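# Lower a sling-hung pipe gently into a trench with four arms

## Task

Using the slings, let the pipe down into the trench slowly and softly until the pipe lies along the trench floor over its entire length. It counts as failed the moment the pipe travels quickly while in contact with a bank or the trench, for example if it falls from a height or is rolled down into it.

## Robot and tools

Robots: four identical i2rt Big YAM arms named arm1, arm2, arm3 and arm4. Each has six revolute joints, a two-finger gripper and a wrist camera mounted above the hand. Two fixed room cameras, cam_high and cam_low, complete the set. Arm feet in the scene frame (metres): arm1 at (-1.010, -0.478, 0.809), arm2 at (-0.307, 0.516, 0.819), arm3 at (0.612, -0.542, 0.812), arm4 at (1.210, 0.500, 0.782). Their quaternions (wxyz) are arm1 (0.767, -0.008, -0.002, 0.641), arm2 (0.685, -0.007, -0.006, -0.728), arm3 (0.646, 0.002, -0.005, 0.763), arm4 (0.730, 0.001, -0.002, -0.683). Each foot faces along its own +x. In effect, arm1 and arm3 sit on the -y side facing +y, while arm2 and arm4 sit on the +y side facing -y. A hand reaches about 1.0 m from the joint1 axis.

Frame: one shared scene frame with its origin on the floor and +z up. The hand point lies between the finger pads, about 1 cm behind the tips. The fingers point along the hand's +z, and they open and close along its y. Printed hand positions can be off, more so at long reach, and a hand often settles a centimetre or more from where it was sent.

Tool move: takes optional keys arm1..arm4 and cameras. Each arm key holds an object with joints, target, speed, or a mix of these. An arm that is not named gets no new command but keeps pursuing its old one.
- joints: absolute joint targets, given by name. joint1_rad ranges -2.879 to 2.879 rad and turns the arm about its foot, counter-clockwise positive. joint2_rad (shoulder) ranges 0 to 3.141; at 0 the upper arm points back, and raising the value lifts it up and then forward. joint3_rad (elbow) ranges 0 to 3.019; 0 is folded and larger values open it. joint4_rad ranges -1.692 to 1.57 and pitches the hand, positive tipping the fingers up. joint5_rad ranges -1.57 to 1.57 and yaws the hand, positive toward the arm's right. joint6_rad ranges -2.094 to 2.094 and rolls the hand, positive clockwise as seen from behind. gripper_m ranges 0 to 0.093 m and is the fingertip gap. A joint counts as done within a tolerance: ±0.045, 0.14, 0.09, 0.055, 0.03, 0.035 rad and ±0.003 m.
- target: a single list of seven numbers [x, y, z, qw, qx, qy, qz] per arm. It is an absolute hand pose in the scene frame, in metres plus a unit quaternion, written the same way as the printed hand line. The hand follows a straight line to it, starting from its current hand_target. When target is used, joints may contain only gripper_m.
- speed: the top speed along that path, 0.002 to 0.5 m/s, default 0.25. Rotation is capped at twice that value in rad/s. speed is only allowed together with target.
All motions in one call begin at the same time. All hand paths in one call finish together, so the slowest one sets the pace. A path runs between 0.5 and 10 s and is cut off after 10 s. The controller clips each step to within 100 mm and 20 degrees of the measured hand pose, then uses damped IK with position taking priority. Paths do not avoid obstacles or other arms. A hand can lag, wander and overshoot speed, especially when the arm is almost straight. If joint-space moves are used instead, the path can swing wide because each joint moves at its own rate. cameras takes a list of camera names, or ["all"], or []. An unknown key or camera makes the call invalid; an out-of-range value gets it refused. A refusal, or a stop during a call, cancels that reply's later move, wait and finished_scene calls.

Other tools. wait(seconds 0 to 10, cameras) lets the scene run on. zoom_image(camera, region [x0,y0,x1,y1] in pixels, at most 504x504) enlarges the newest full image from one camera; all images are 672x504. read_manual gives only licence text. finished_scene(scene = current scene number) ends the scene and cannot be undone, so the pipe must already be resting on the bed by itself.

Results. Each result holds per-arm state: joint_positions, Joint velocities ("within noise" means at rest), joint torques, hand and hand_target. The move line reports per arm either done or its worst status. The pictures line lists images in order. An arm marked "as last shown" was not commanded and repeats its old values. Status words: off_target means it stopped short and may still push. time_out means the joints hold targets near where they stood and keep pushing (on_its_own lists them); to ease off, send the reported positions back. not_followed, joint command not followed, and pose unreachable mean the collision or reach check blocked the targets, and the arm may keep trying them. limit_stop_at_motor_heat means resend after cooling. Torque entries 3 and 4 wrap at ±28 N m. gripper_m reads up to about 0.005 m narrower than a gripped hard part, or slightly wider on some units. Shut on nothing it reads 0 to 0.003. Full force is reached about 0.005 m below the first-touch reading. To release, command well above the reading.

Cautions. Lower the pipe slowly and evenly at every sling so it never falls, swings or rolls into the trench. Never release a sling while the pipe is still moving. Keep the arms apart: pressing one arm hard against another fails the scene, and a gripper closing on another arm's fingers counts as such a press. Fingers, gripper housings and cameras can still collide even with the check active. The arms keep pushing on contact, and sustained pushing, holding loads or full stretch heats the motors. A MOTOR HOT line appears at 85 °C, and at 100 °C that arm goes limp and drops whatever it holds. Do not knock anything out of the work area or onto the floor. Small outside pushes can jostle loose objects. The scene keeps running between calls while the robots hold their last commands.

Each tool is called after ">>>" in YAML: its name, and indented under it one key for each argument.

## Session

>>> move:
  cameras: ["all"]

>>> zoom_image:
  camera: "cam_low"
  region: [100, 160, 450, 430]

>>> zoom_image:
  camera: "cam_high"
  region: [100, 70, 540, 480]

Scene clock: 0.00 s.
Joint torques (N m): no reading
Heat: arm1: hottest joint2_rad 30 °C; arm2: hottest joint3_rad 29 °C; arm3: hottest joint2_rad 29 °C; arm4: hottest joint3_rad 29 °C.
Joint velocities: within noise
arm1.joint_positions: joint1_rad=+0.181 joint2_rad=+0.602 joint3_rad=+1.316 joint4_rad=-1.375 joint5_rad=-0.192 joint6_rad=-0.163 gripper_m=+0.09396
arm1.joint_status: not commanded
arm1.hand: x=-1.0501 y=-0.2454 z=+1.3080 quat_wxyz=(-0.278, +0.713, -0.545, -0.341) (m; scene frame)
arm1.hand_target: x=-1.0502 y=-0.2475 z=+1.3183 quat_wxyz=(-0.286, +0.710, -0.541, -0.348) (m; scene frame)
arm1.hand_status: not commanded
arm2.joint_positions: joint1_rad=-0.039 joint2_rad=+0.499 joint3_rad=+1.459 joint4_rad=-1.321 joint5_rad=-0.112 joint6_rad=+0.052 gripper_m=+0.09396
arm2.joint_status: not commanded
arm2.hand: x=-0.3042 y=+0.3551 z=+1.4198 quat_wxyz=(-0.429, -0.599, -0.556, +0.384) (m; scene frame)
arm2.hand_target: x=-0.3038 y=+0.3587 z=+1.4302 quat_wxyz=(-0.436, -0.593, -0.552, +0.392) (m; scene frame)
arm2.hand_status: not commanded
arm3.joint_positions: joint1_rad=+0.407 joint2_rad=+0.468 joint3_rad=+1.336 joint4_rad=-1.245 joint5_rad=-0.228 joint6_rad=-0.247 gripper_m=+0.09396
arm3.joint_status: not commanded
arm3.hand: x=+0.4772 y=-0.4122 z=+1.3771 quat_wxyz=(-0.254, +0.787, -0.239, -0.508) (m; scene frame)
arm3.hand_target: x=+0.4794 y=-0.4157 z=+1.3869 quat_wxyz=(-0.260, +0.782, -0.236, -0.516) (m; scene frame)
arm3.hand_status: not commanded
arm4.joint_positions: joint1_rad=+0.227 joint2_rad=+0.629 joint3_rad=+1.327 joint4_rad=-1.242 joint5_rad=-0.022 joint6_rad=+0.203 gripper_m=+0.09396
arm4.joint_status: not commanded
arm4.hand: x=+1.2851 y=+0.2546 z=+1.3092 quat_wxyz=(-0.429, -0.584, -0.645, +0.243) (m; scene frame)
arm4.hand_target: x=+1.2844 y=+0.2567 z=+1.3242 quat_wxyz=(-0.441, -0.578, -0.639, +0.250) (m; scene frame)
arm4.hand_status: not commanded
pictures: arm1_cam_wrist, arm2_cam_wrist, arm3_cam_wrist, arm4_cam_wrist, cam_high, cam_low

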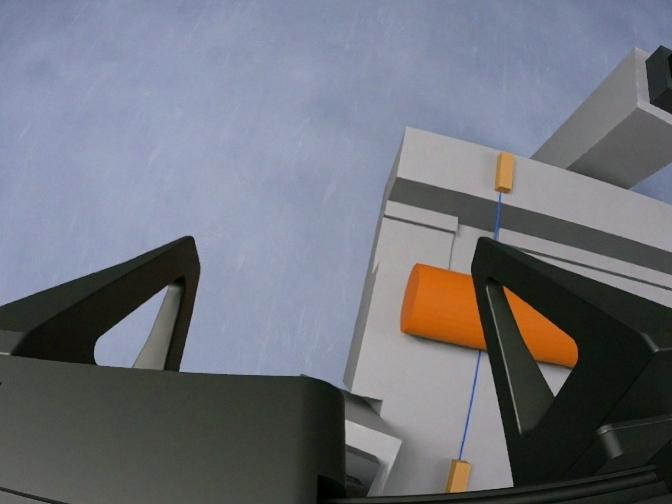

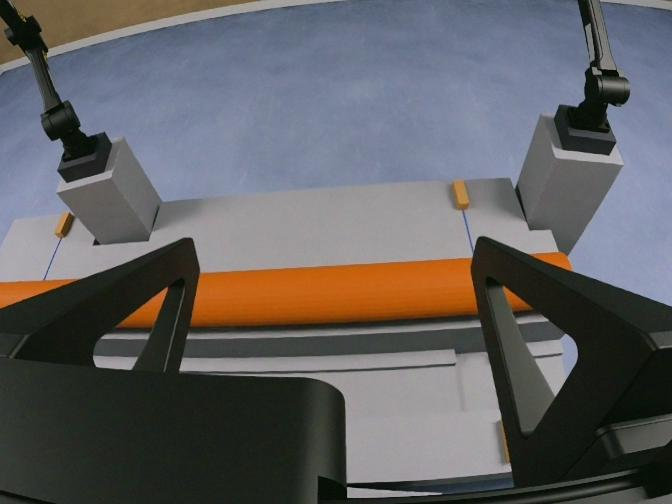

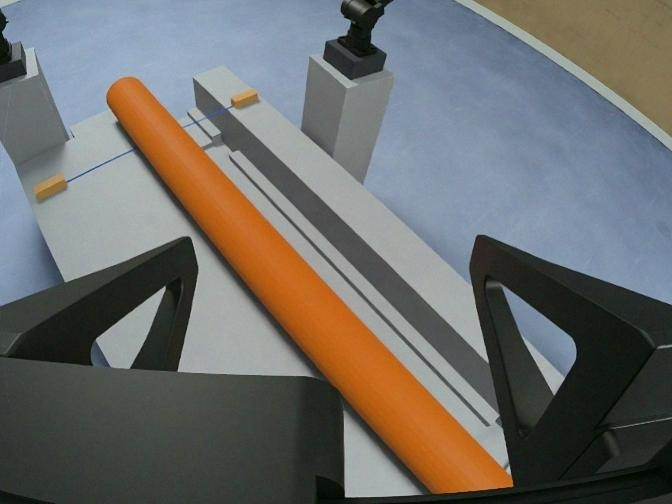

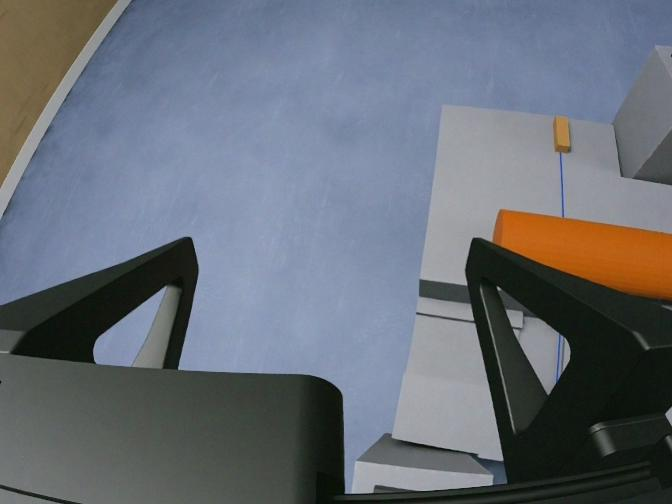

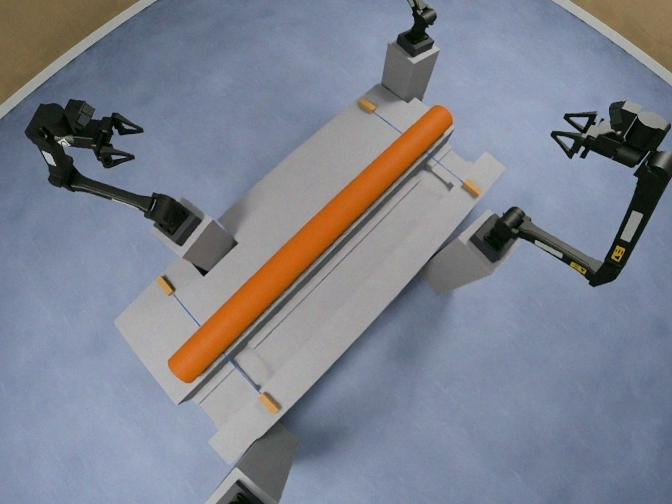

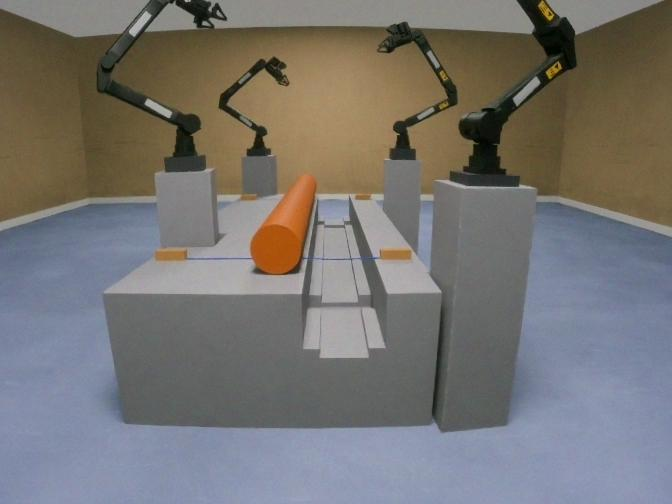

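Scaled by 1.440.

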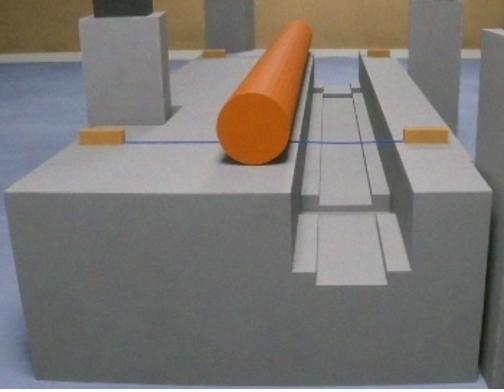

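Scaled by 1.145.

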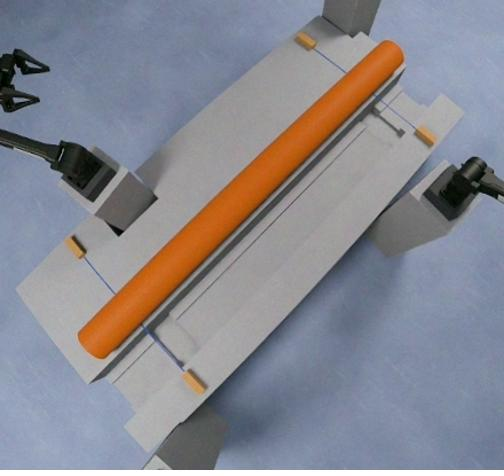

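>>> move:
  arm1: {"target": [-0.640, -0.49, 0.68, 0, 0.7071, -0.7071, 0]}
  arm2: {"target": [-0.685, 0.285, 0.69, 0, 0.7071, 0.7071, 0]}
  arm3: {"target": [0.922, -0.51, 0.68, 0, 0.7071, -0.7071, 0]}
  arm4: {"target": [0.900, 0.283, 0.69, 0, 0.7071, 0.7071, 0]}
  cameras: ["all"]

Scene clock: 10.17 s.
Joint torques (N m): arm1=[-0.85 -12.81 5.15 0.79 -0.04 -0.07] | arm2=[0.44 -17.03 7.45 -0.1 -0.07 0.07] | arm3=[1.79 6.71 9.8 0.73 0.33 0.09] | arm4=[-0.32 -12.63 6.24 0.59 0.08 -0.02]
Heat: arm1: hottest joint2_rad 30 °C; arm2: hottest joint3_rad 30 °C; arm3: hottest joint2_rad 29 °C; arm4: hottest joint3_rad 30 °C.
move: arm1 off_target; arm2 off_target; arm3 not_followed; arm4 off_target
Joint velocities: within noise
arm1.joint_positions: joint1_rad=-1.417 joint2_rad=+1.913 joint3_rad=+0.753 joint4_rad=-0.440 joint5_rad=-0.011 joint6_rad=-1.599 gripper_m=+0.09396
arm1.joint_status: not commanded
arm1.hand: x=-0.6505 y=-0.4867 z=+0.6823 quat_wxyz=(+0.005, +0.708, -0.706, -0.007) (m; scene frame)
arm1.hand_target: x=-0.6401 y=-0.4900 z=+0.6802 quat_wxyz=(+0.000, +0.707, -0.707, +0.000) (m; scene frame)
arm1.hand_status: off_target (0.011 m and 0.9 deg from the pose sent, 0.789 m and 54.2 deg at the start; a joint's target at an end of its range on 10 of 121 steps)
arm2.joint_positions: joint1_rad=-0.972 joint2_rad=+2.038 joint3_rad=+0.962 joint4_rad=-0.557 joint5_rad=+0.011 joint6_rad=-1.013 gripper_m=+0.09396
arm2.joint_status: not commanded
arm2.hand: x=-0.6685 y=+0.3012 z=+0.6801 quat_wxyz=(-0.007, -0.714, -0.700, -0.025) (m; scene frame)
arm2.hand_target: x=-0.6844 y=+0.2851 z=+0.6905 quat_wxyz=(+0.000, -0.707, -0.707, +0.000) (m; scene frame)
arm2.hand_status: off_target (0.025 m and 3.2 deg from the pose sent, 0.826 m and 70.5 deg at the start)
arm3.joint_positions: joint1_rad=+0.113 joint2_rad=+0.015 joint3_rad=+0.509 joint4_rad=-1.689 joint5_rad=+0.728 joint6_rad=+0.060 gripper_m=+0.09396
arm3.joint_status: not commanded
arm3.on_its_own: joint1_rad is held at +0.122, not at its first target +0.407; joint2_rad is held at +0.014, not at its first target +0.467; joint3_rad is held at +0.534, not at its first target +1.354; joint4_rad is held at -1.689, not at its first target -1.241; joint5_rad is held at +0.727, not at its first target -0.228; joint6_rad is held at +0.060, not at its first target -0.247
arm3.hand: x=+0.7067 y=-0.4603 z=+1.0102 quat_wxyz=(-0.391, +0.673, -0.626, +0.058) (m; scene frame)
arm3.hand_target: x=+0.7059 y=-0.4596 z=+1.0202 quat_wxyz=(-0.396, +0.671, -0.625, +0.046) (m; scene frame)
arm3.hand_status: not_followed (0.397 m and 46.7 deg from the pose sent, 0.833 m and 86.9 deg at the start; pose on its path clipped on 94 of 121 steps; a joint's target at an end of its range on 83 of 121 steps)
arm4.joint_positions: joint1_rad=-1.014 joint2_rad=+1.821 joint3_rad=+0.759 joint4_rad=-0.557 joint5_rad=+0.004 joint6_rad=-0.943 gripper_m=+0.09396
arm4.joint_status: not commanded
arm4.hand: x=+0.9203 y=+0.2929 z=+0.6827 quat_wxyz=(-0.004, -0.709, -0.705, -0.024) (m; scene frame)
arm4.hand_target: x=+0.9004 y=+0.2834 z=+0.6906 quat_wxyz=(+0.000, -0.707, -0.707, +0.000) (m; scene frame)
arm4.hand_status: off_target (0.024 m and 2.8 deg from the pose sent, 0.730 m and 59.3 deg at the start)
pictures: arm1_cam_wrist, arm2_cam_wrist, arm3_cam_wrist, arm4_cam_wrist, cam_high, cam_low
pose unreachable (arm3 arm): on one or more control steps of this call this arm could not follow its commanded pose, so it was not sent that pose on those steps. On the call's last step it was still not sent that pose. It may still have moved: this result reports where it is.
cause: moving toward the commanded pose would bring two parts of the arm too close to each other (its upper arm (the part past joint 2) and its fingers).

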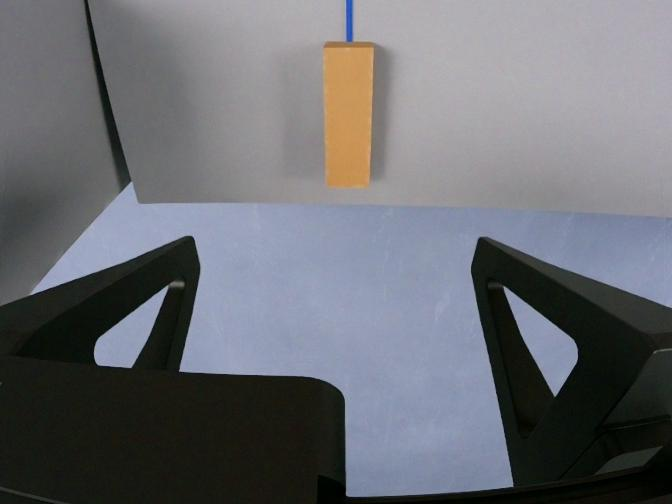

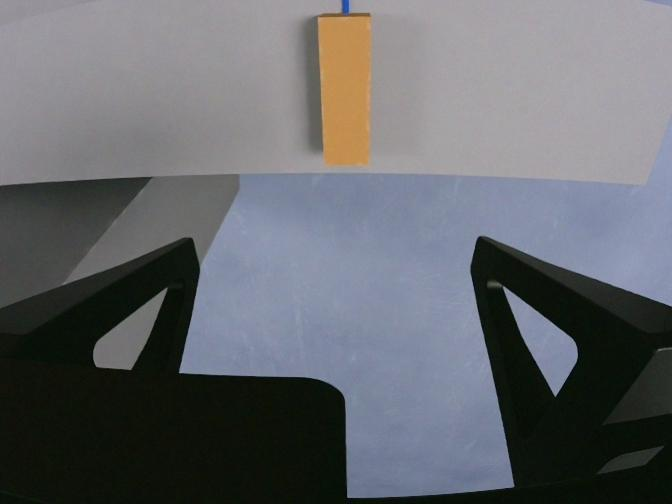

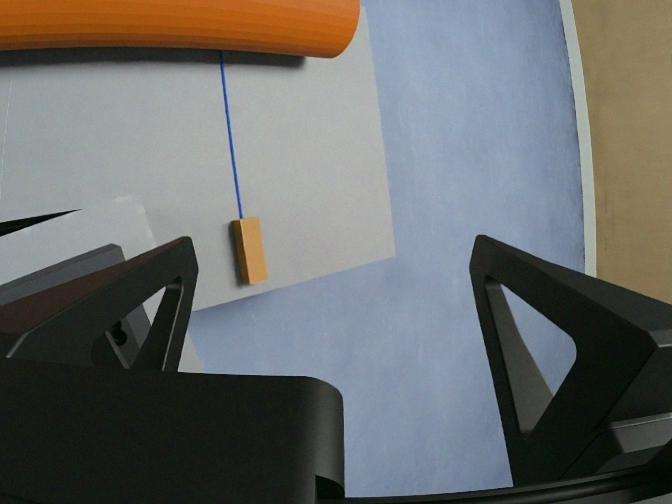

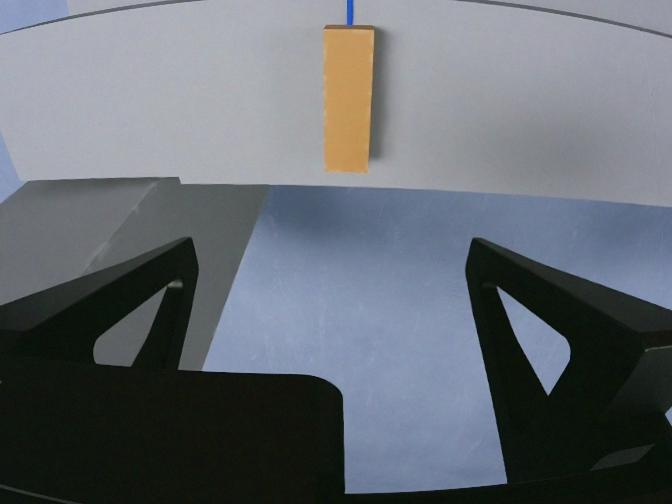

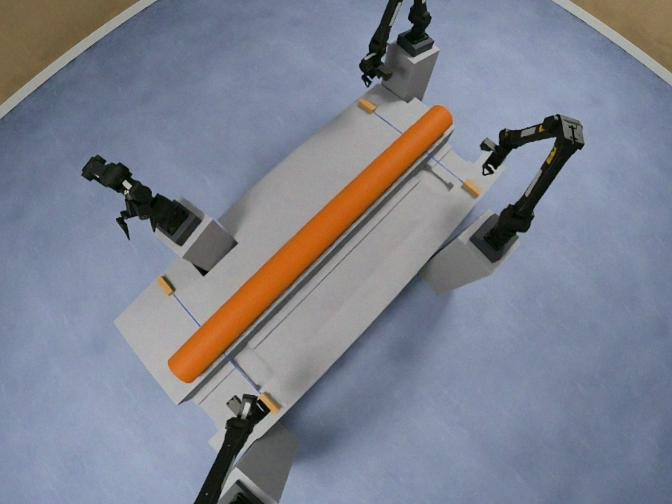

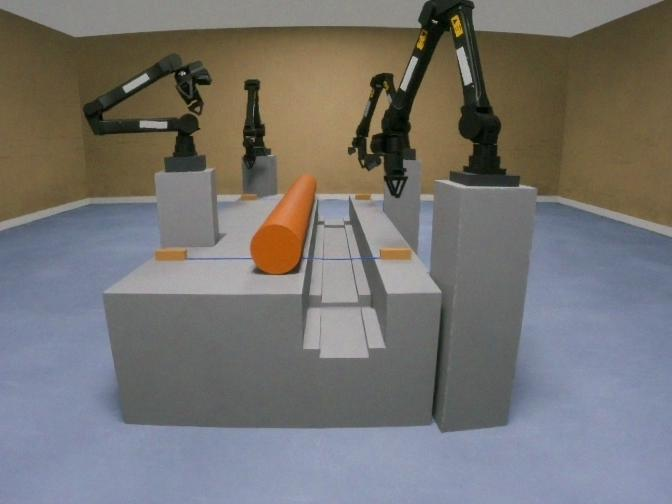

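>>> move:
  arm3: {"joints": {"joint1_rad": -0.7, "joint2_rad": 0.9, "joint3_rad": 0.9, "joint4_rad": -1.1, "joint5_rad": 0.0, "joint6_rad": -0.6}}

>>> move:
  arm3: {"joints": {"joint1_rad": -1.553, "joint2_rad": 1.55, "joint3_rad": 0.60, "joint4_rad": -0.6, "joint5_rad": 0.0, "joint6_rad": -1.383}}
  cameras: ["arm3_cam_wrist", "cam_low"]

Scene clock: 15.93 s.
Joint torques (N m): arm1=[-0.73 -12.75 5.04 0.94 -0.02 -0.06] | arm2=[0.62 -17.14 7.46 -0.1 -0.07 0.06] | arm3=[0.91 -6.01 10.07 1.37 -0.31 -0.04] | arm4=[-0.26 -12.81 6.19 0.58 0.08 -0.01]
Heat: arm1: hottest joint2_rad 30 °C; arm2: hottest joint3_rad 30 °C; arm3: hottest joint2_rad 29 °C; arm4: hottest joint3_rad 30 °C.
move: arm3 done
Joint velocities: within noise
arm1, arm4: as last shown
arm2.joint_positions: joint1_rad=-0.972 joint2_rad=+2.038 joint3_rad=+0.962 joint4_rad=-0.557 joint5_rad=+0.012 joint6_rad=-1.013 gripper_m=+0.09396
arm2.joint_status: not commanded
arm2.hand: x=-0.6685 y=+0.3013 z=+0.6801 quat_wxyz=(-0.007, -0.714, -0.700, -0.025) (m; scene frame)
arm2.hand_target: x=-0.6844 y=+0.2852 z=+0.6905 quat_wxyz=(+0.000, -0.707, -0.707, +0.000) (m; scene frame)
arm2.hand_status: not commanded
arm3.joint_positions: joint1_rad=-0.698 joint2_rad=+0.907 joint3_rad=+0.887 joint4_rad=-1.113 joint5_rad=+0.003 joint6_rad=-0.592 gripper_m=+0.09396
arm3.joint_status: all done
arm3.hand: x=+0.7787 y=-0.2625 z=+1.0559 quat_wxyz=(-0.217, +0.709, -0.669, -0.049) (m; scene frame)
arm3.hand_target: x=+0.7813 y=-0.2585 z=+1.0656 quat_wxyz=(-0.232, +0.709, -0.664, -0.053) (m; scene frame)
arm3.hand_status: not commanded
arm4.joint_positions: joint1_rad=-1.014 joint2_rad=+1.821 joint3_rad=+0.759 joint4_rad=-0.557 joint5_rad=+0.004 joint6_rad=-0.944 gripper_m=+0.09396
arm4.hand: x=+0.9203 y=+0.2929 z=+0.6827 quat_wxyz=(-0.004, -0.708, -0.705, -0.024) (m; scene frame)

Scene clock: 17.33 s.
Joint torques (N m): arm1=[-1.2 -12.04 5.04 0.85 0.03 -0.04] | arm2=[0.5 -17.03 7.46 -0.12 -0.07 0.06] | arm3=[1.08 -10.58 5.44 0.44 -0.26 -0.06] | arm4=[-0.32 -12.69 6.19 0.57 0.08 -0.01]
Heat: arm1: hottest joint2_rad 30 °C; arm2: hottest joint3_rad 30 °C; arm3: hottest joint2_rad 29 °C; arm4: hottest joint3_rad 31 °C.
move: arm3 done
Joint velocities: within noise
arm1, arm2, arm4: as last shown
arm3.joint_positions: joint1_rad=-1.552 joint2_rad=+1.540 joint3_rad=+0.594 joint4_rad=-0.610 joint5_rad=+0.001 joint6_rad=-1.376 gripper_m=+0.09396
arm3.joint_status: all done
arm3.hand: x=+0.9123 y=-0.4868 z=+0.7689 quat_wxyz=(-0.010, +0.703, -0.711, +0.002) (m; scene frame)
arm3.hand_target: x=+0.9161 y=-0.4863 z=+0.7675 quat_wxyz=(-0.013, +0.705, -0.709, +0.003) (m; scene frame)
arm3.hand_status: not commanded
pictures: arm3_cam_wrist, cam_low

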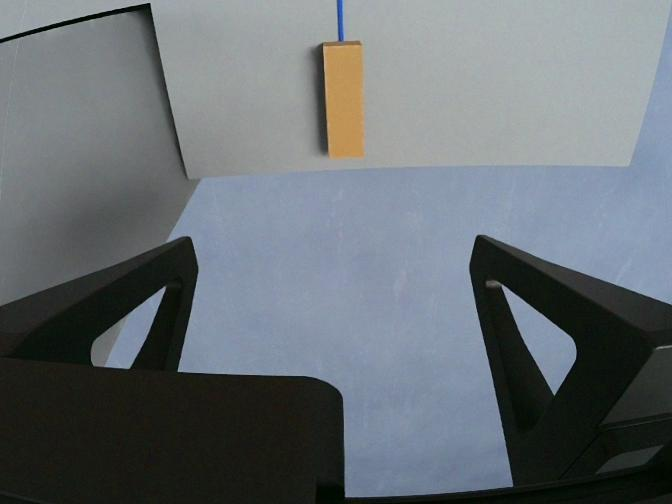

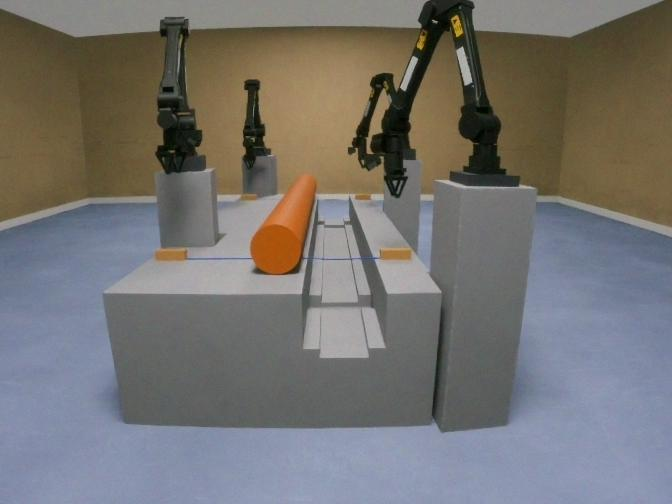

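>>> move:
  arm1: {"target": [-0.638, -0.494, 0.507, 0, 0.7071, -0.7071, 0], "speed": 0.18}
  arm2: {"target": [-0.683, 0.287, 0.514, 0, 0.7071, 0.7071, 0], "speed": 0.18}
  arm3: {"target": [0.927, -0.503, 0.510, 0, 0.7071, -0.7071, 0], "speed": 0.18}
  arm4: {"target": [0.904, 0.286, 0.515, 0, 0.7071, 0.7071, 0], "speed": 0.18}
  cameras: ["arm1_cam_wrist", "arm2_cam_wrist", "arm3_cam_wrist", "arm4_cam_wrist", "cam_low"]

Scene clock: 35.20 s.
Joint torques (N m): arm1=[-0.97 -13.8 1.32 0.9 0.02 -0.08] | arm2=[-0.03 -17.96 3.74 -0.06 -0.07 0.06] | arm3=[0.32 -17.03 -0.44 0.4 -0.09 -0.07] | arm4=[-0.44 -14.74 1.81 0.69 0.07 -0.02]
Heat: arm1: hottest joint2_rad 30 °C; arm2: hottest joint3_rad 32 °C; arm3: hottest joint2_rad 29 °C; arm4: hottest joint3_rad 31 °C.
move: arm1 done; arm2 off_target; arm3 done; arm4 off_target
Joint velocities: within noise
arm1.joint_positions: joint1_rad=-1.422 joint2_rad=+2.423 joint3_rad=+0.908 joint4_rad=-0.067 joint5_rad=-0.011 joint6_rad=-1.599 gripper_m=+0.09396
arm1.joint_status: not commanded
arm1.hand: x=-0.6362 y=-0.4902 z=+0.5155 quat_wxyz=(-0.002, +0.707, -0.707, +0.000) (m; scene frame)
arm1.hand_target: x=-0.6381 y=-0.4939 z=+0.5072 quat_wxyz=(+0.000, +0.707, -0.707, +0.000) (m; scene frame)
arm1.hand_status: done (0.009 m and 0.2 deg from the pose sent, 0.176 m and 0.9 deg at the start)
arm2.joint_positions: joint1_rad=-0.972 joint2_rad=+2.480 joint3_rad=+1.096 joint4_rad=-0.230 joint5_rad=+0.012 joint6_rad=-1.020 gripper_m=+0.09396
arm2.joint_status: not commanded
arm2.hand: x=-0.6717 y=+0.2967 z=+0.5125 quat_wxyz=(-0.005, -0.712, -0.702, -0.016) (m; scene frame)
arm2.hand_target: x=-0.6828 y=+0.2869 z=+0.5143 quat_wxyz=(+0.000, -0.707, -0.707, +0.000) (m; scene frame)
arm2.hand_status: off_target (0.015 m and 2.1 deg from the pose sent, 0.167 m and 3.2 deg at the start)
arm3.joint_positions: joint1_rad=-1.604 joint2_rad=+2.436 joint3_rad=+0.769 joint4_rad=+0.085 joint5_rad=+0.006 joint6_rad=-1.441 gripper_m=+0.09396
arm3.joint_status: not commanded
arm3.hand: x=+0.9256 y=-0.4995 z=+0.5117 quat_wxyz=(+0.001, +0.708, -0.706, -0.003) (m; scene frame)
arm3.hand_target: x=+0.9269 y=-0.5030 z=+0.5100 quat_wxyz=(+0.000, +0.707, -0.707, +0.000) (m; scene frame)
arm3.hand_status: done (0.004 m and 0.4 deg from the pose sent, 0.260 m and 1.4 deg at the start)
arm4.joint_positions: joint1_rad=-1.015 joint2_rad=+2.328 joint3_rad=+0.854 joint4_rad=-0.122 joint5_rad=+0.004 joint6_rad=-0.946 gripper_m=+0.09396
arm4.joint_status: not commanded
arm4.hand: x=+0.9162 y=+0.2893 z=+0.5142 quat_wxyz=(-0.003, -0.708, -0.706, -0.014) (m; scene frame)
arm4.hand_target: x=+0.9041 y=+0.2861 z=+0.5152 quat_wxyz=(+0.000, -0.707, -0.707, +0.000) (m; scene frame)
arm4.hand_status: off_target (0.013 m and 1.6 deg from the pose sent, 0.169 m and 2.8 deg at the start)
pictures: arm1_cam_wrist, arm2_cam_wrist, arm3_cam_wrist, arm4_cam_wrist, cam_low

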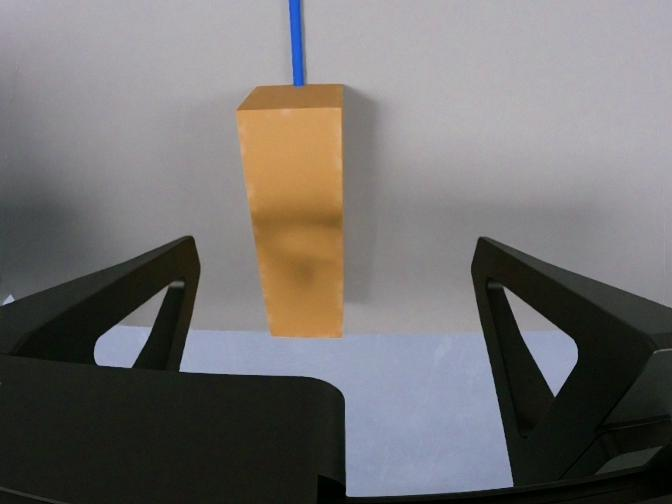

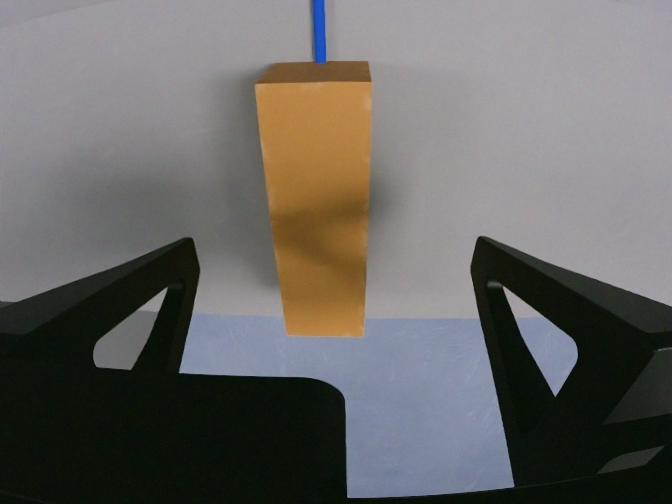

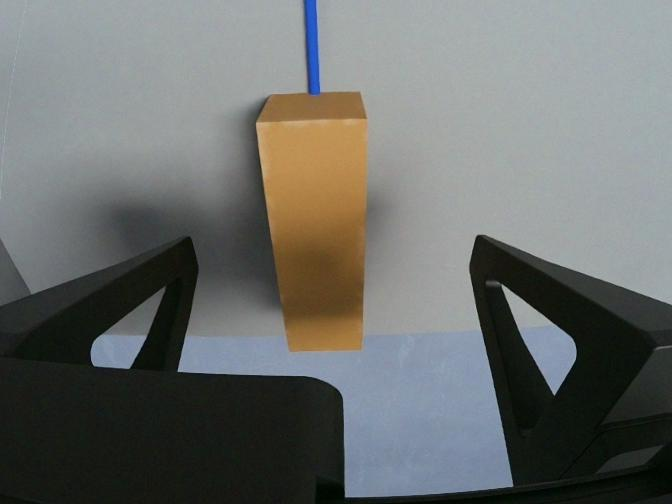

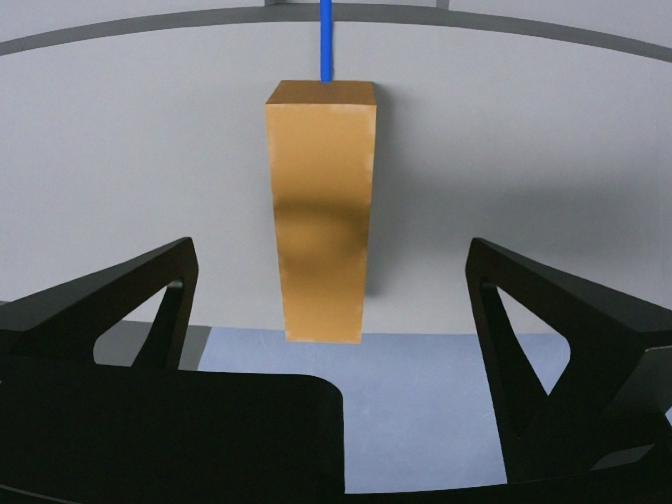

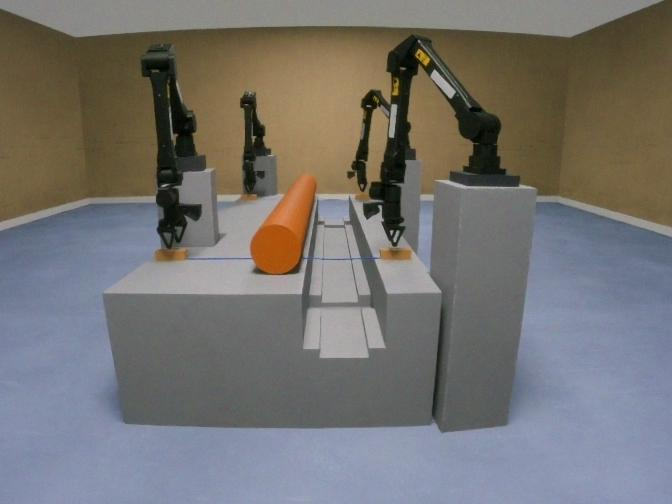

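>>> move:
  arm1: {"target": [-0.652, -0.494, 0.465, 0, 0.7071, -0.7071, 0], "speed": 0.1}
  arm2: {"target": [-0.6765, 0.288, 0.480, 0, 0.7071, 0.7071, 0], "speed": 0.1}
  arm3: {"target": [0.9213, -0.508, 0.476, 0, 0.7071, -0.7071, 0], "speed": 0.1}
  arm4: {"target": [0.909, 0.291, 0.485, 0, 0.7071, 0.7071, 0], "speed": 0.1}
  cameras: ["arm1_cam_wrist", "arm2_cam_wrist", "arm3_cam_wrist", "arm4_cam_wrist", "cam_low"]

>>> move:
  arm1: {"joints": {"gripper_m": 0.045}}
  arm2: {"joints": {"gripper_m": 0.045}}
  arm3: {"joints": {"gripper_m": 0.045}}
  arm4: {"joints": {"gripper_m": 0.045}}

>>> move:
  arm1: {"joints": {"gripper_m": 0.02}}
  arm2: {"joints": {"gripper_m": 0.02}}
  arm3: {"joints": {"gripper_m": 0.02}}
  arm4: {"joints": {"gripper_m": 0.02}}
  cameras: ["arm1_cam_wrist", "arm2_cam_wrist", "arm3_cam_wrist", "arm4_cam_wrist", "cam_low"]

Scene clock: 48.40 s.
Joint torques (N m): arm1=[-0.91 -14.27 0.43 0.98 -0.01 -0.09] | arm2=[0.38 -18.08 3.08 0.13 -0.09 0.11] | arm3=[0.5 -16.62 -0.8 0.43 -0.1 -0.07] | arm4=[-0.5 -14.68 1.16 0.68 0.07 -0.01]
Heat: arm1: hottest joint2_rad 30 °C; arm2: hottest joint2_rad 32 °C; arm3: hottest joint2_rad 30 °C; arm4: hottest joint3_rad 30 °C.
move: arm1 done; arm2 off_target; arm3 done; arm4 off_target
Joint velocities: within noise
arm1.joint_positions: joint1_rad=-1.423 joint2_rad=+2.546 joint3_rad=+0.941 joint4_rad=+0.025 joint5_rad=-0.011 joint6_rad=-1.600 gripper_m=+0.09396
arm1.joint_status: not commanded
arm1.hand: x=-0.6474 y=-0.4906 z=+0.4729 quat_wxyz=(-0.003, +0.707, -0.707, +0.001) (m; scene frame)
arm1.hand_target: x=-0.6521 y=-0.4940 z=+0.4653 quat_wxyz=(+0.000, +0.707, -0.707, +0.000) (m; scene frame)
arm1.hand_status: done (0.010 m and 0.3 deg from the pose sent, 0.053 m and 0.2 deg at the start)
arm2.joint_positions: joint1_rad=-0.972 joint2_rad=+2.567 joint3_rad=+1.129 joint4_rad=-0.175 joint5_rad=+0.012 joint6_rad=-1.020 gripper_m=+0.09396
arm2.joint_status: not commanded
arm2.hand: x=-0.6672 y=+0.2988 z=+0.4789 quat_wxyz=(-0.005, -0.712, -0.702, -0.015) (m; scene frame)
arm2.hand_target: x=-0.6763 y=+0.2880 z=+0.4803 quat_wxyz=(+0.000, -0.707, -0.707, +0.000) (m; scene frame)
arm2.hand_status: off_target (0.014 m and 1.9 deg from the pose sent, 0.034 m and 2.1 deg at the start)
arm3.joint_positions: joint1_rad=-1.619 joint2_rad=+2.537 joint3_rad=+0.809 joint4_rad=+0.152 joint5_rad=+0.007 joint6_rad=-1.456 gripper_m=+0.09397
arm3.joint_status: not commanded
arm3.hand: x=+0.9220 y=-0.5043 z=+0.4800 quat_wxyz=(-0.001, +0.708, -0.706, -0.001) (m; scene frame)
arm3.hand_target: x=+0.9212 y=-0.5080 z=+0.4761 quat_wxyz=(+0.000, +0.707, -0.707, +0.000) (m; scene frame)
arm3.hand_status: done (0.005 m and 0.2 deg from the pose sent, 0.037 m and 0.4 deg at the start)
arm4.joint_positions: joint1_rad=-1.018 joint2_rad=+2.414 joint3_rad=+0.877 joint4_rad=-0.055 joint5_rad=+0.004 joint6_rad=-0.950 gripper_m=+0.09396
arm4.joint_status: not commanded
arm4.hand: x=+0.9194 y=+0.2929 z=+0.4852 quat_wxyz=(-0.002, -0.708, -0.706, -0.012) (m; scene frame)
arm4.hand_target: x=+0.9091 y=+0.2911 z=+0.4852 quat_wxyz=(+0.000, -0.707, -0.707, +0.000) (m; scene frame)
arm4.hand_status: off_target (0.011 m and 1.4 deg from the pose sent, 0.030 m and 1.6 deg at the start)
pictures: arm1_cam_wrist, arm2_cam_wrist, arm3_cam_wrist, arm4_cam_wrist, cam_low

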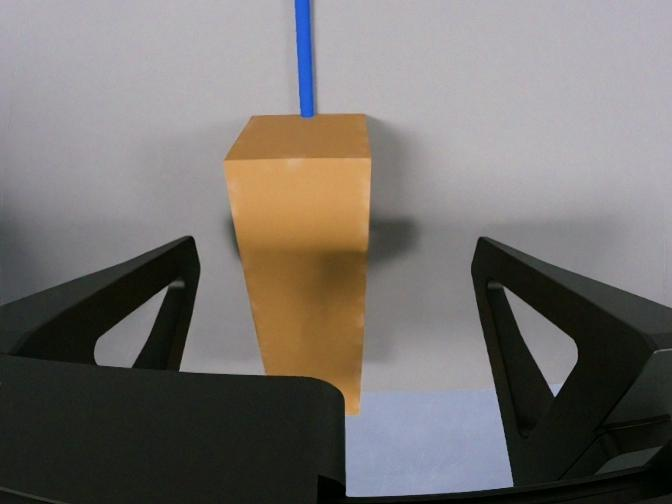

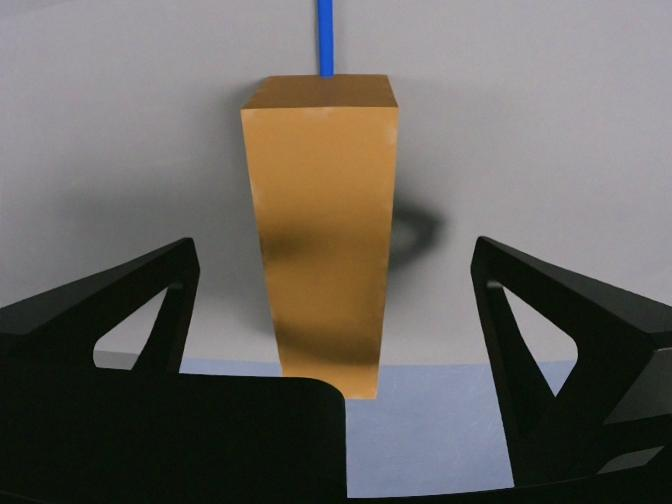

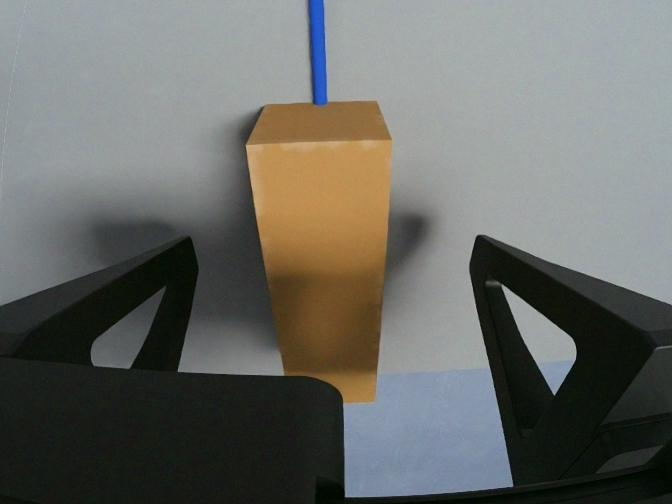

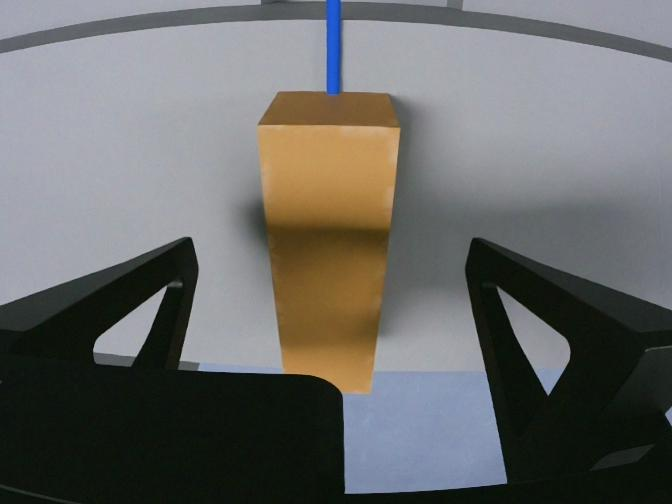

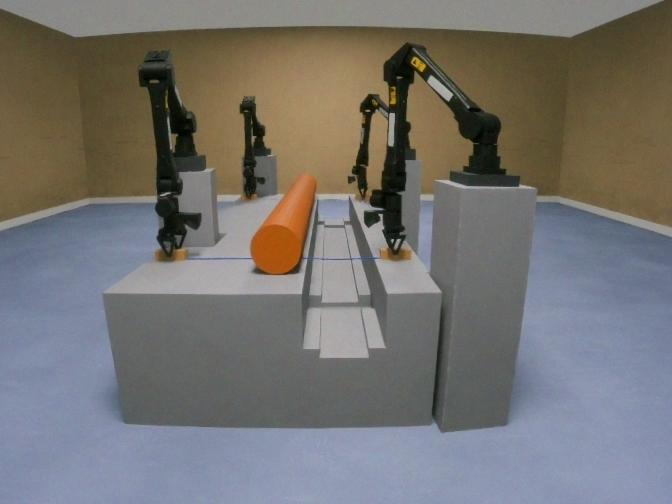

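Scene clock: 49.00 s.
Joint torques (N m): arm1=[-1.08 -14.68 0.27 0.88 0.03 -0.13] | arm2=[0.32 -18.14 3.07 0.06 -0.08 0.11] | arm3=[0.44 -16.67 -0.77 0.4 -0.1 -0.06] | arm4=[-0.44 -14.68 1.16 0.72 0.06 0.01]
Heat: arm1: hottest joint2_rad 30 °C; arm2: hottest joint2_rad 32 °C; arm3: hottest joint2_rad 30 °C; arm4: hottest joint3_rad 30 °C.
move: arm1 done; arm2 done; arm3 done; arm4 done
Joint velocities: within noise
arm1.joint_positions: joint1_rad=-1.423 joint2_rad=+2.546 joint3_rad=+0.941 joint4_rad=+0.025 joint5_rad=-0.011 joint6_rad=-1.600 gripper_m=+0.04510
arm1.joint_status: all done
arm1.hand: x=-0.6474 y=-0.4906 z=+0.4729 quat_wxyz=(-0.003, +0.707, -0.707, +0.001) (m; scene frame)
arm1.hand_target: x=-0.6521 y=-0.4940 z=+0.4653 quat_wxyz=(+0.000, +0.707, -0.707, +0.000) (m; scene frame)
arm1.hand_status: not commanded
arm2.joint_positions: joint1_rad=-0.972 joint2_rad=+2.567 joint3_rad=+1.129 joint4_rad=-0.175 joint5_rad=+0.012 joint6_rad=-1.020 gripper_m=+0.04508
arm2.joint_status: all done
arm2.hand: x=-0.6672 y=+0.2988 z=+0.4789 quat_wxyz=(-0.005, -0.712, -0.702, -0.015) (m; scene frame)
arm2.hand_target: x=-0.6762 y=+0.2880 z=+0.4803 quat_wxyz=(+0.000, -0.707, -0.707, +0.000) (m; scene frame)
arm2.hand_status: not commanded
arm3.joint_positions: joint1_rad=-1.619 joint2_rad=+2.537 joint3_rad=+0.809 joint4_rad=+0.152 joint5_rad=+0.007 joint6_rad=-1.457 gripper_m=+0.04511
arm3.joint_status: all done
arm3.hand: x=+0.9221 y=-0.5043 z=+0.4800 quat_wxyz=(-0.001, +0.708, -0.706, -0.001) (m; scene frame)
arm3.hand_target: x=+0.9212 y=-0.5080 z=+0.4761 quat_wxyz=(+0.000, +0.707, -0.707, +0.000) (m; scene frame)
arm3.hand_status: not commanded
arm4.joint_positions: joint1_rad=-1.018 joint2_rad=+2.414 joint3_rad=+0.877 joint4_rad=-0.055 joint5_rad=+0.004 joint6_rad=-0.951 gripper_m=+0.04511
arm4.joint_status: all done
arm4.hand: x=+0.9194 y=+0.2929 z=+0.4852 quat_wxyz=(-0.002, -0.708, -0.706, -0.012) (m; scene frame)
arm4.hand_target: x=+0.9091 y=+0.2911 z=+0.4852 quat_wxyz=(+0.000, -0.707, -0.707, +0.000) (m; scene frame)
arm4.hand_status: not commanded

Scene clock: 49.50 s.
Joint torques (N m): arm1=[-0.79 -14.33 0.09 0.91 0 -0.11] | arm2=[0.32 -18.08 3 0.06 -0.08 0.11] | arm3=[0.56 -16.67 -0.81 0.39 -0.11 -0.05] | arm4=[-0.5 -14.74 1.17 0.68 0.06 0]
Heat: arm1: hottest joint2_rad 31 °C; arm2: hottest joint2_rad 32 °C; arm3: hottest joint2_rad 30 °C; arm4: hottest joint3_rad 30 °C.
move: arm1 off_target; arm2 off_target; arm3 off_target; arm4 off_target
Joint velocities: within noise
arm1.joint_positions: joint1_rad=-1.423 joint2_rad=+2.546 joint3_rad=+0.941 joint4_rad=+0.026 joint5_rad=-0.011 joint6_rad=-1.600 gripper_m=+0.03382
arm1.joint_status: gripper_m off_target (ended at +0.03385, target +0.02000)
arm1.hand: x=-0.6472 y=-0.4906 z=+0.4729 quat_wxyz=(-0.003, +0.707, -0.707, +0.002) (m; scene frame)
arm1.hand_target: x=-0.6521 y=-0.4940 z=+0.4653 quat_wxyz=(+0.000, +0.707, -0.707, +0.000) (m; scene frame)
arm1.hand_status: not commanded
arm2.joint_positions: joint1_rad=-0.972 joint2_rad=+2.567 joint3_rad=+1.130 joint4_rad=-0.174 joint5_rad=+0.012 joint6_rad=-1.020 gripper_m=+0.03420
arm2.joint_status: gripper_m off_target (ended at +0.03423, target +0.02000)
arm2.hand: x=-0.6677 y=+0.2984 z=+0.4789 quat_wxyz=(-0.005, -0.712, -0.702, -0.014) (m; scene frame)
arm2.hand_target: x=-0.6763 y=+0.2880 z=+0.4803 quat_wxyz=(+0.000, -0.707, -0.707, +0.000) (m; scene frame)
arm2.hand_status: not commanded
arm3.joint_positions: joint1_rad=-1.619 joint2_rad=+2.537 joint3_rad=+0.809 joint4_rad=+0.153 joint5_rad=+0.007 joint6_rad=-1.457 gripper_m=+0.03421
arm3.joint_status: gripper_m off_target (ended at +0.03425, target +0.02000)
arm3.hand: x=+0.9222 y=-0.5043 z=+0.4800 quat_wxyz=(-0.001, +0.708, -0.706, -0.001) (m; scene frame)
arm3.hand_target: x=+0.9212 y=-0.5079 z=+0.4761 quat_wxyz=(+0.000, +0.707, -0.707, +0.000) (m; scene frame)
arm3.hand_status: not commanded
arm4.joint_positions: joint1_rad=-1.018 joint2_rad=+2.414 joint3_rad=+0.877 joint4_rad=-0.054 joint5_rad=+0.004 joint6_rad=-0.951 gripper_m=+0.03401
arm4.joint_status: gripper_m off_target (ended at +0.03404, target +0.02000)
arm4.hand: x=+0.9192 y=+0.2928 z=+0.4852 quat_wxyz=(-0.002, -0.708, -0.706, -0.011) (m; scene frame)
arm4.hand_target: x=+0.9091 y=+0.2911 z=+0.4852 quat_wxyz=(+0.000, -0.707, -0.707, +0.000) (m; scene frame)
arm4.hand_status: not commanded
pictures: arm1_cam_wrist, arm2_cam_wrist, arm3_cam_wrist, arm4_cam_wrist, cam_low

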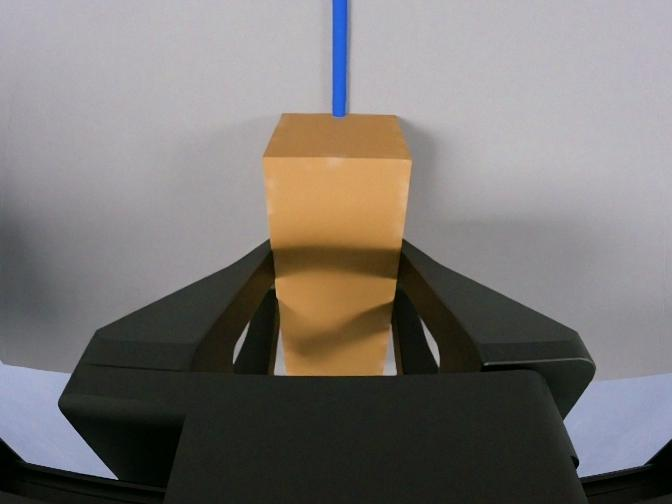

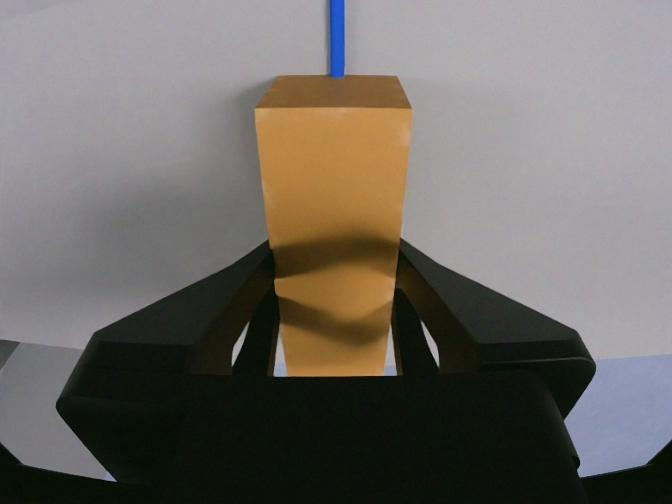

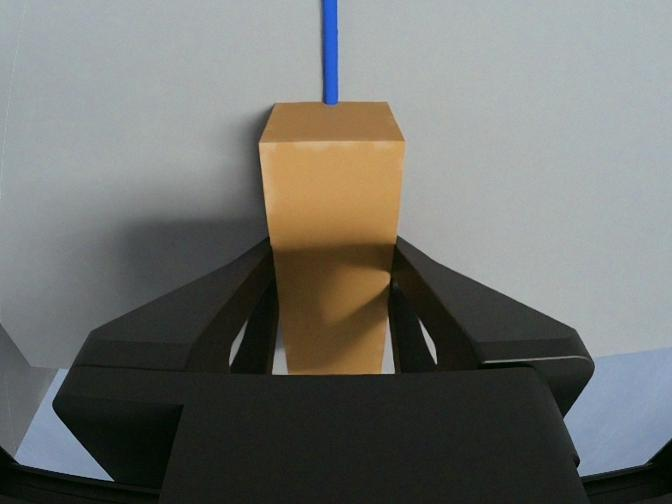

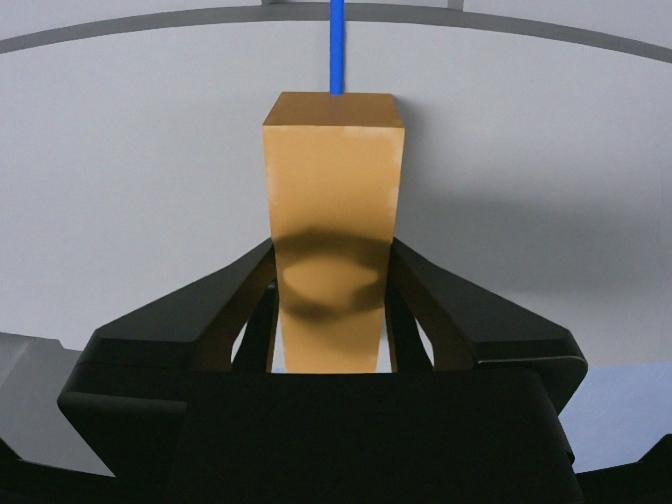

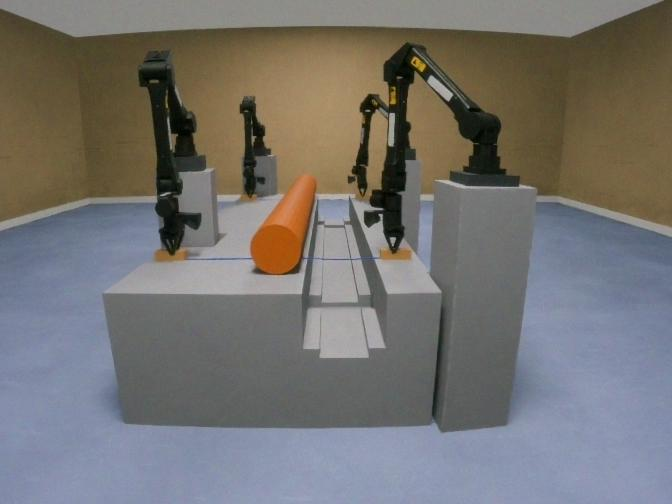

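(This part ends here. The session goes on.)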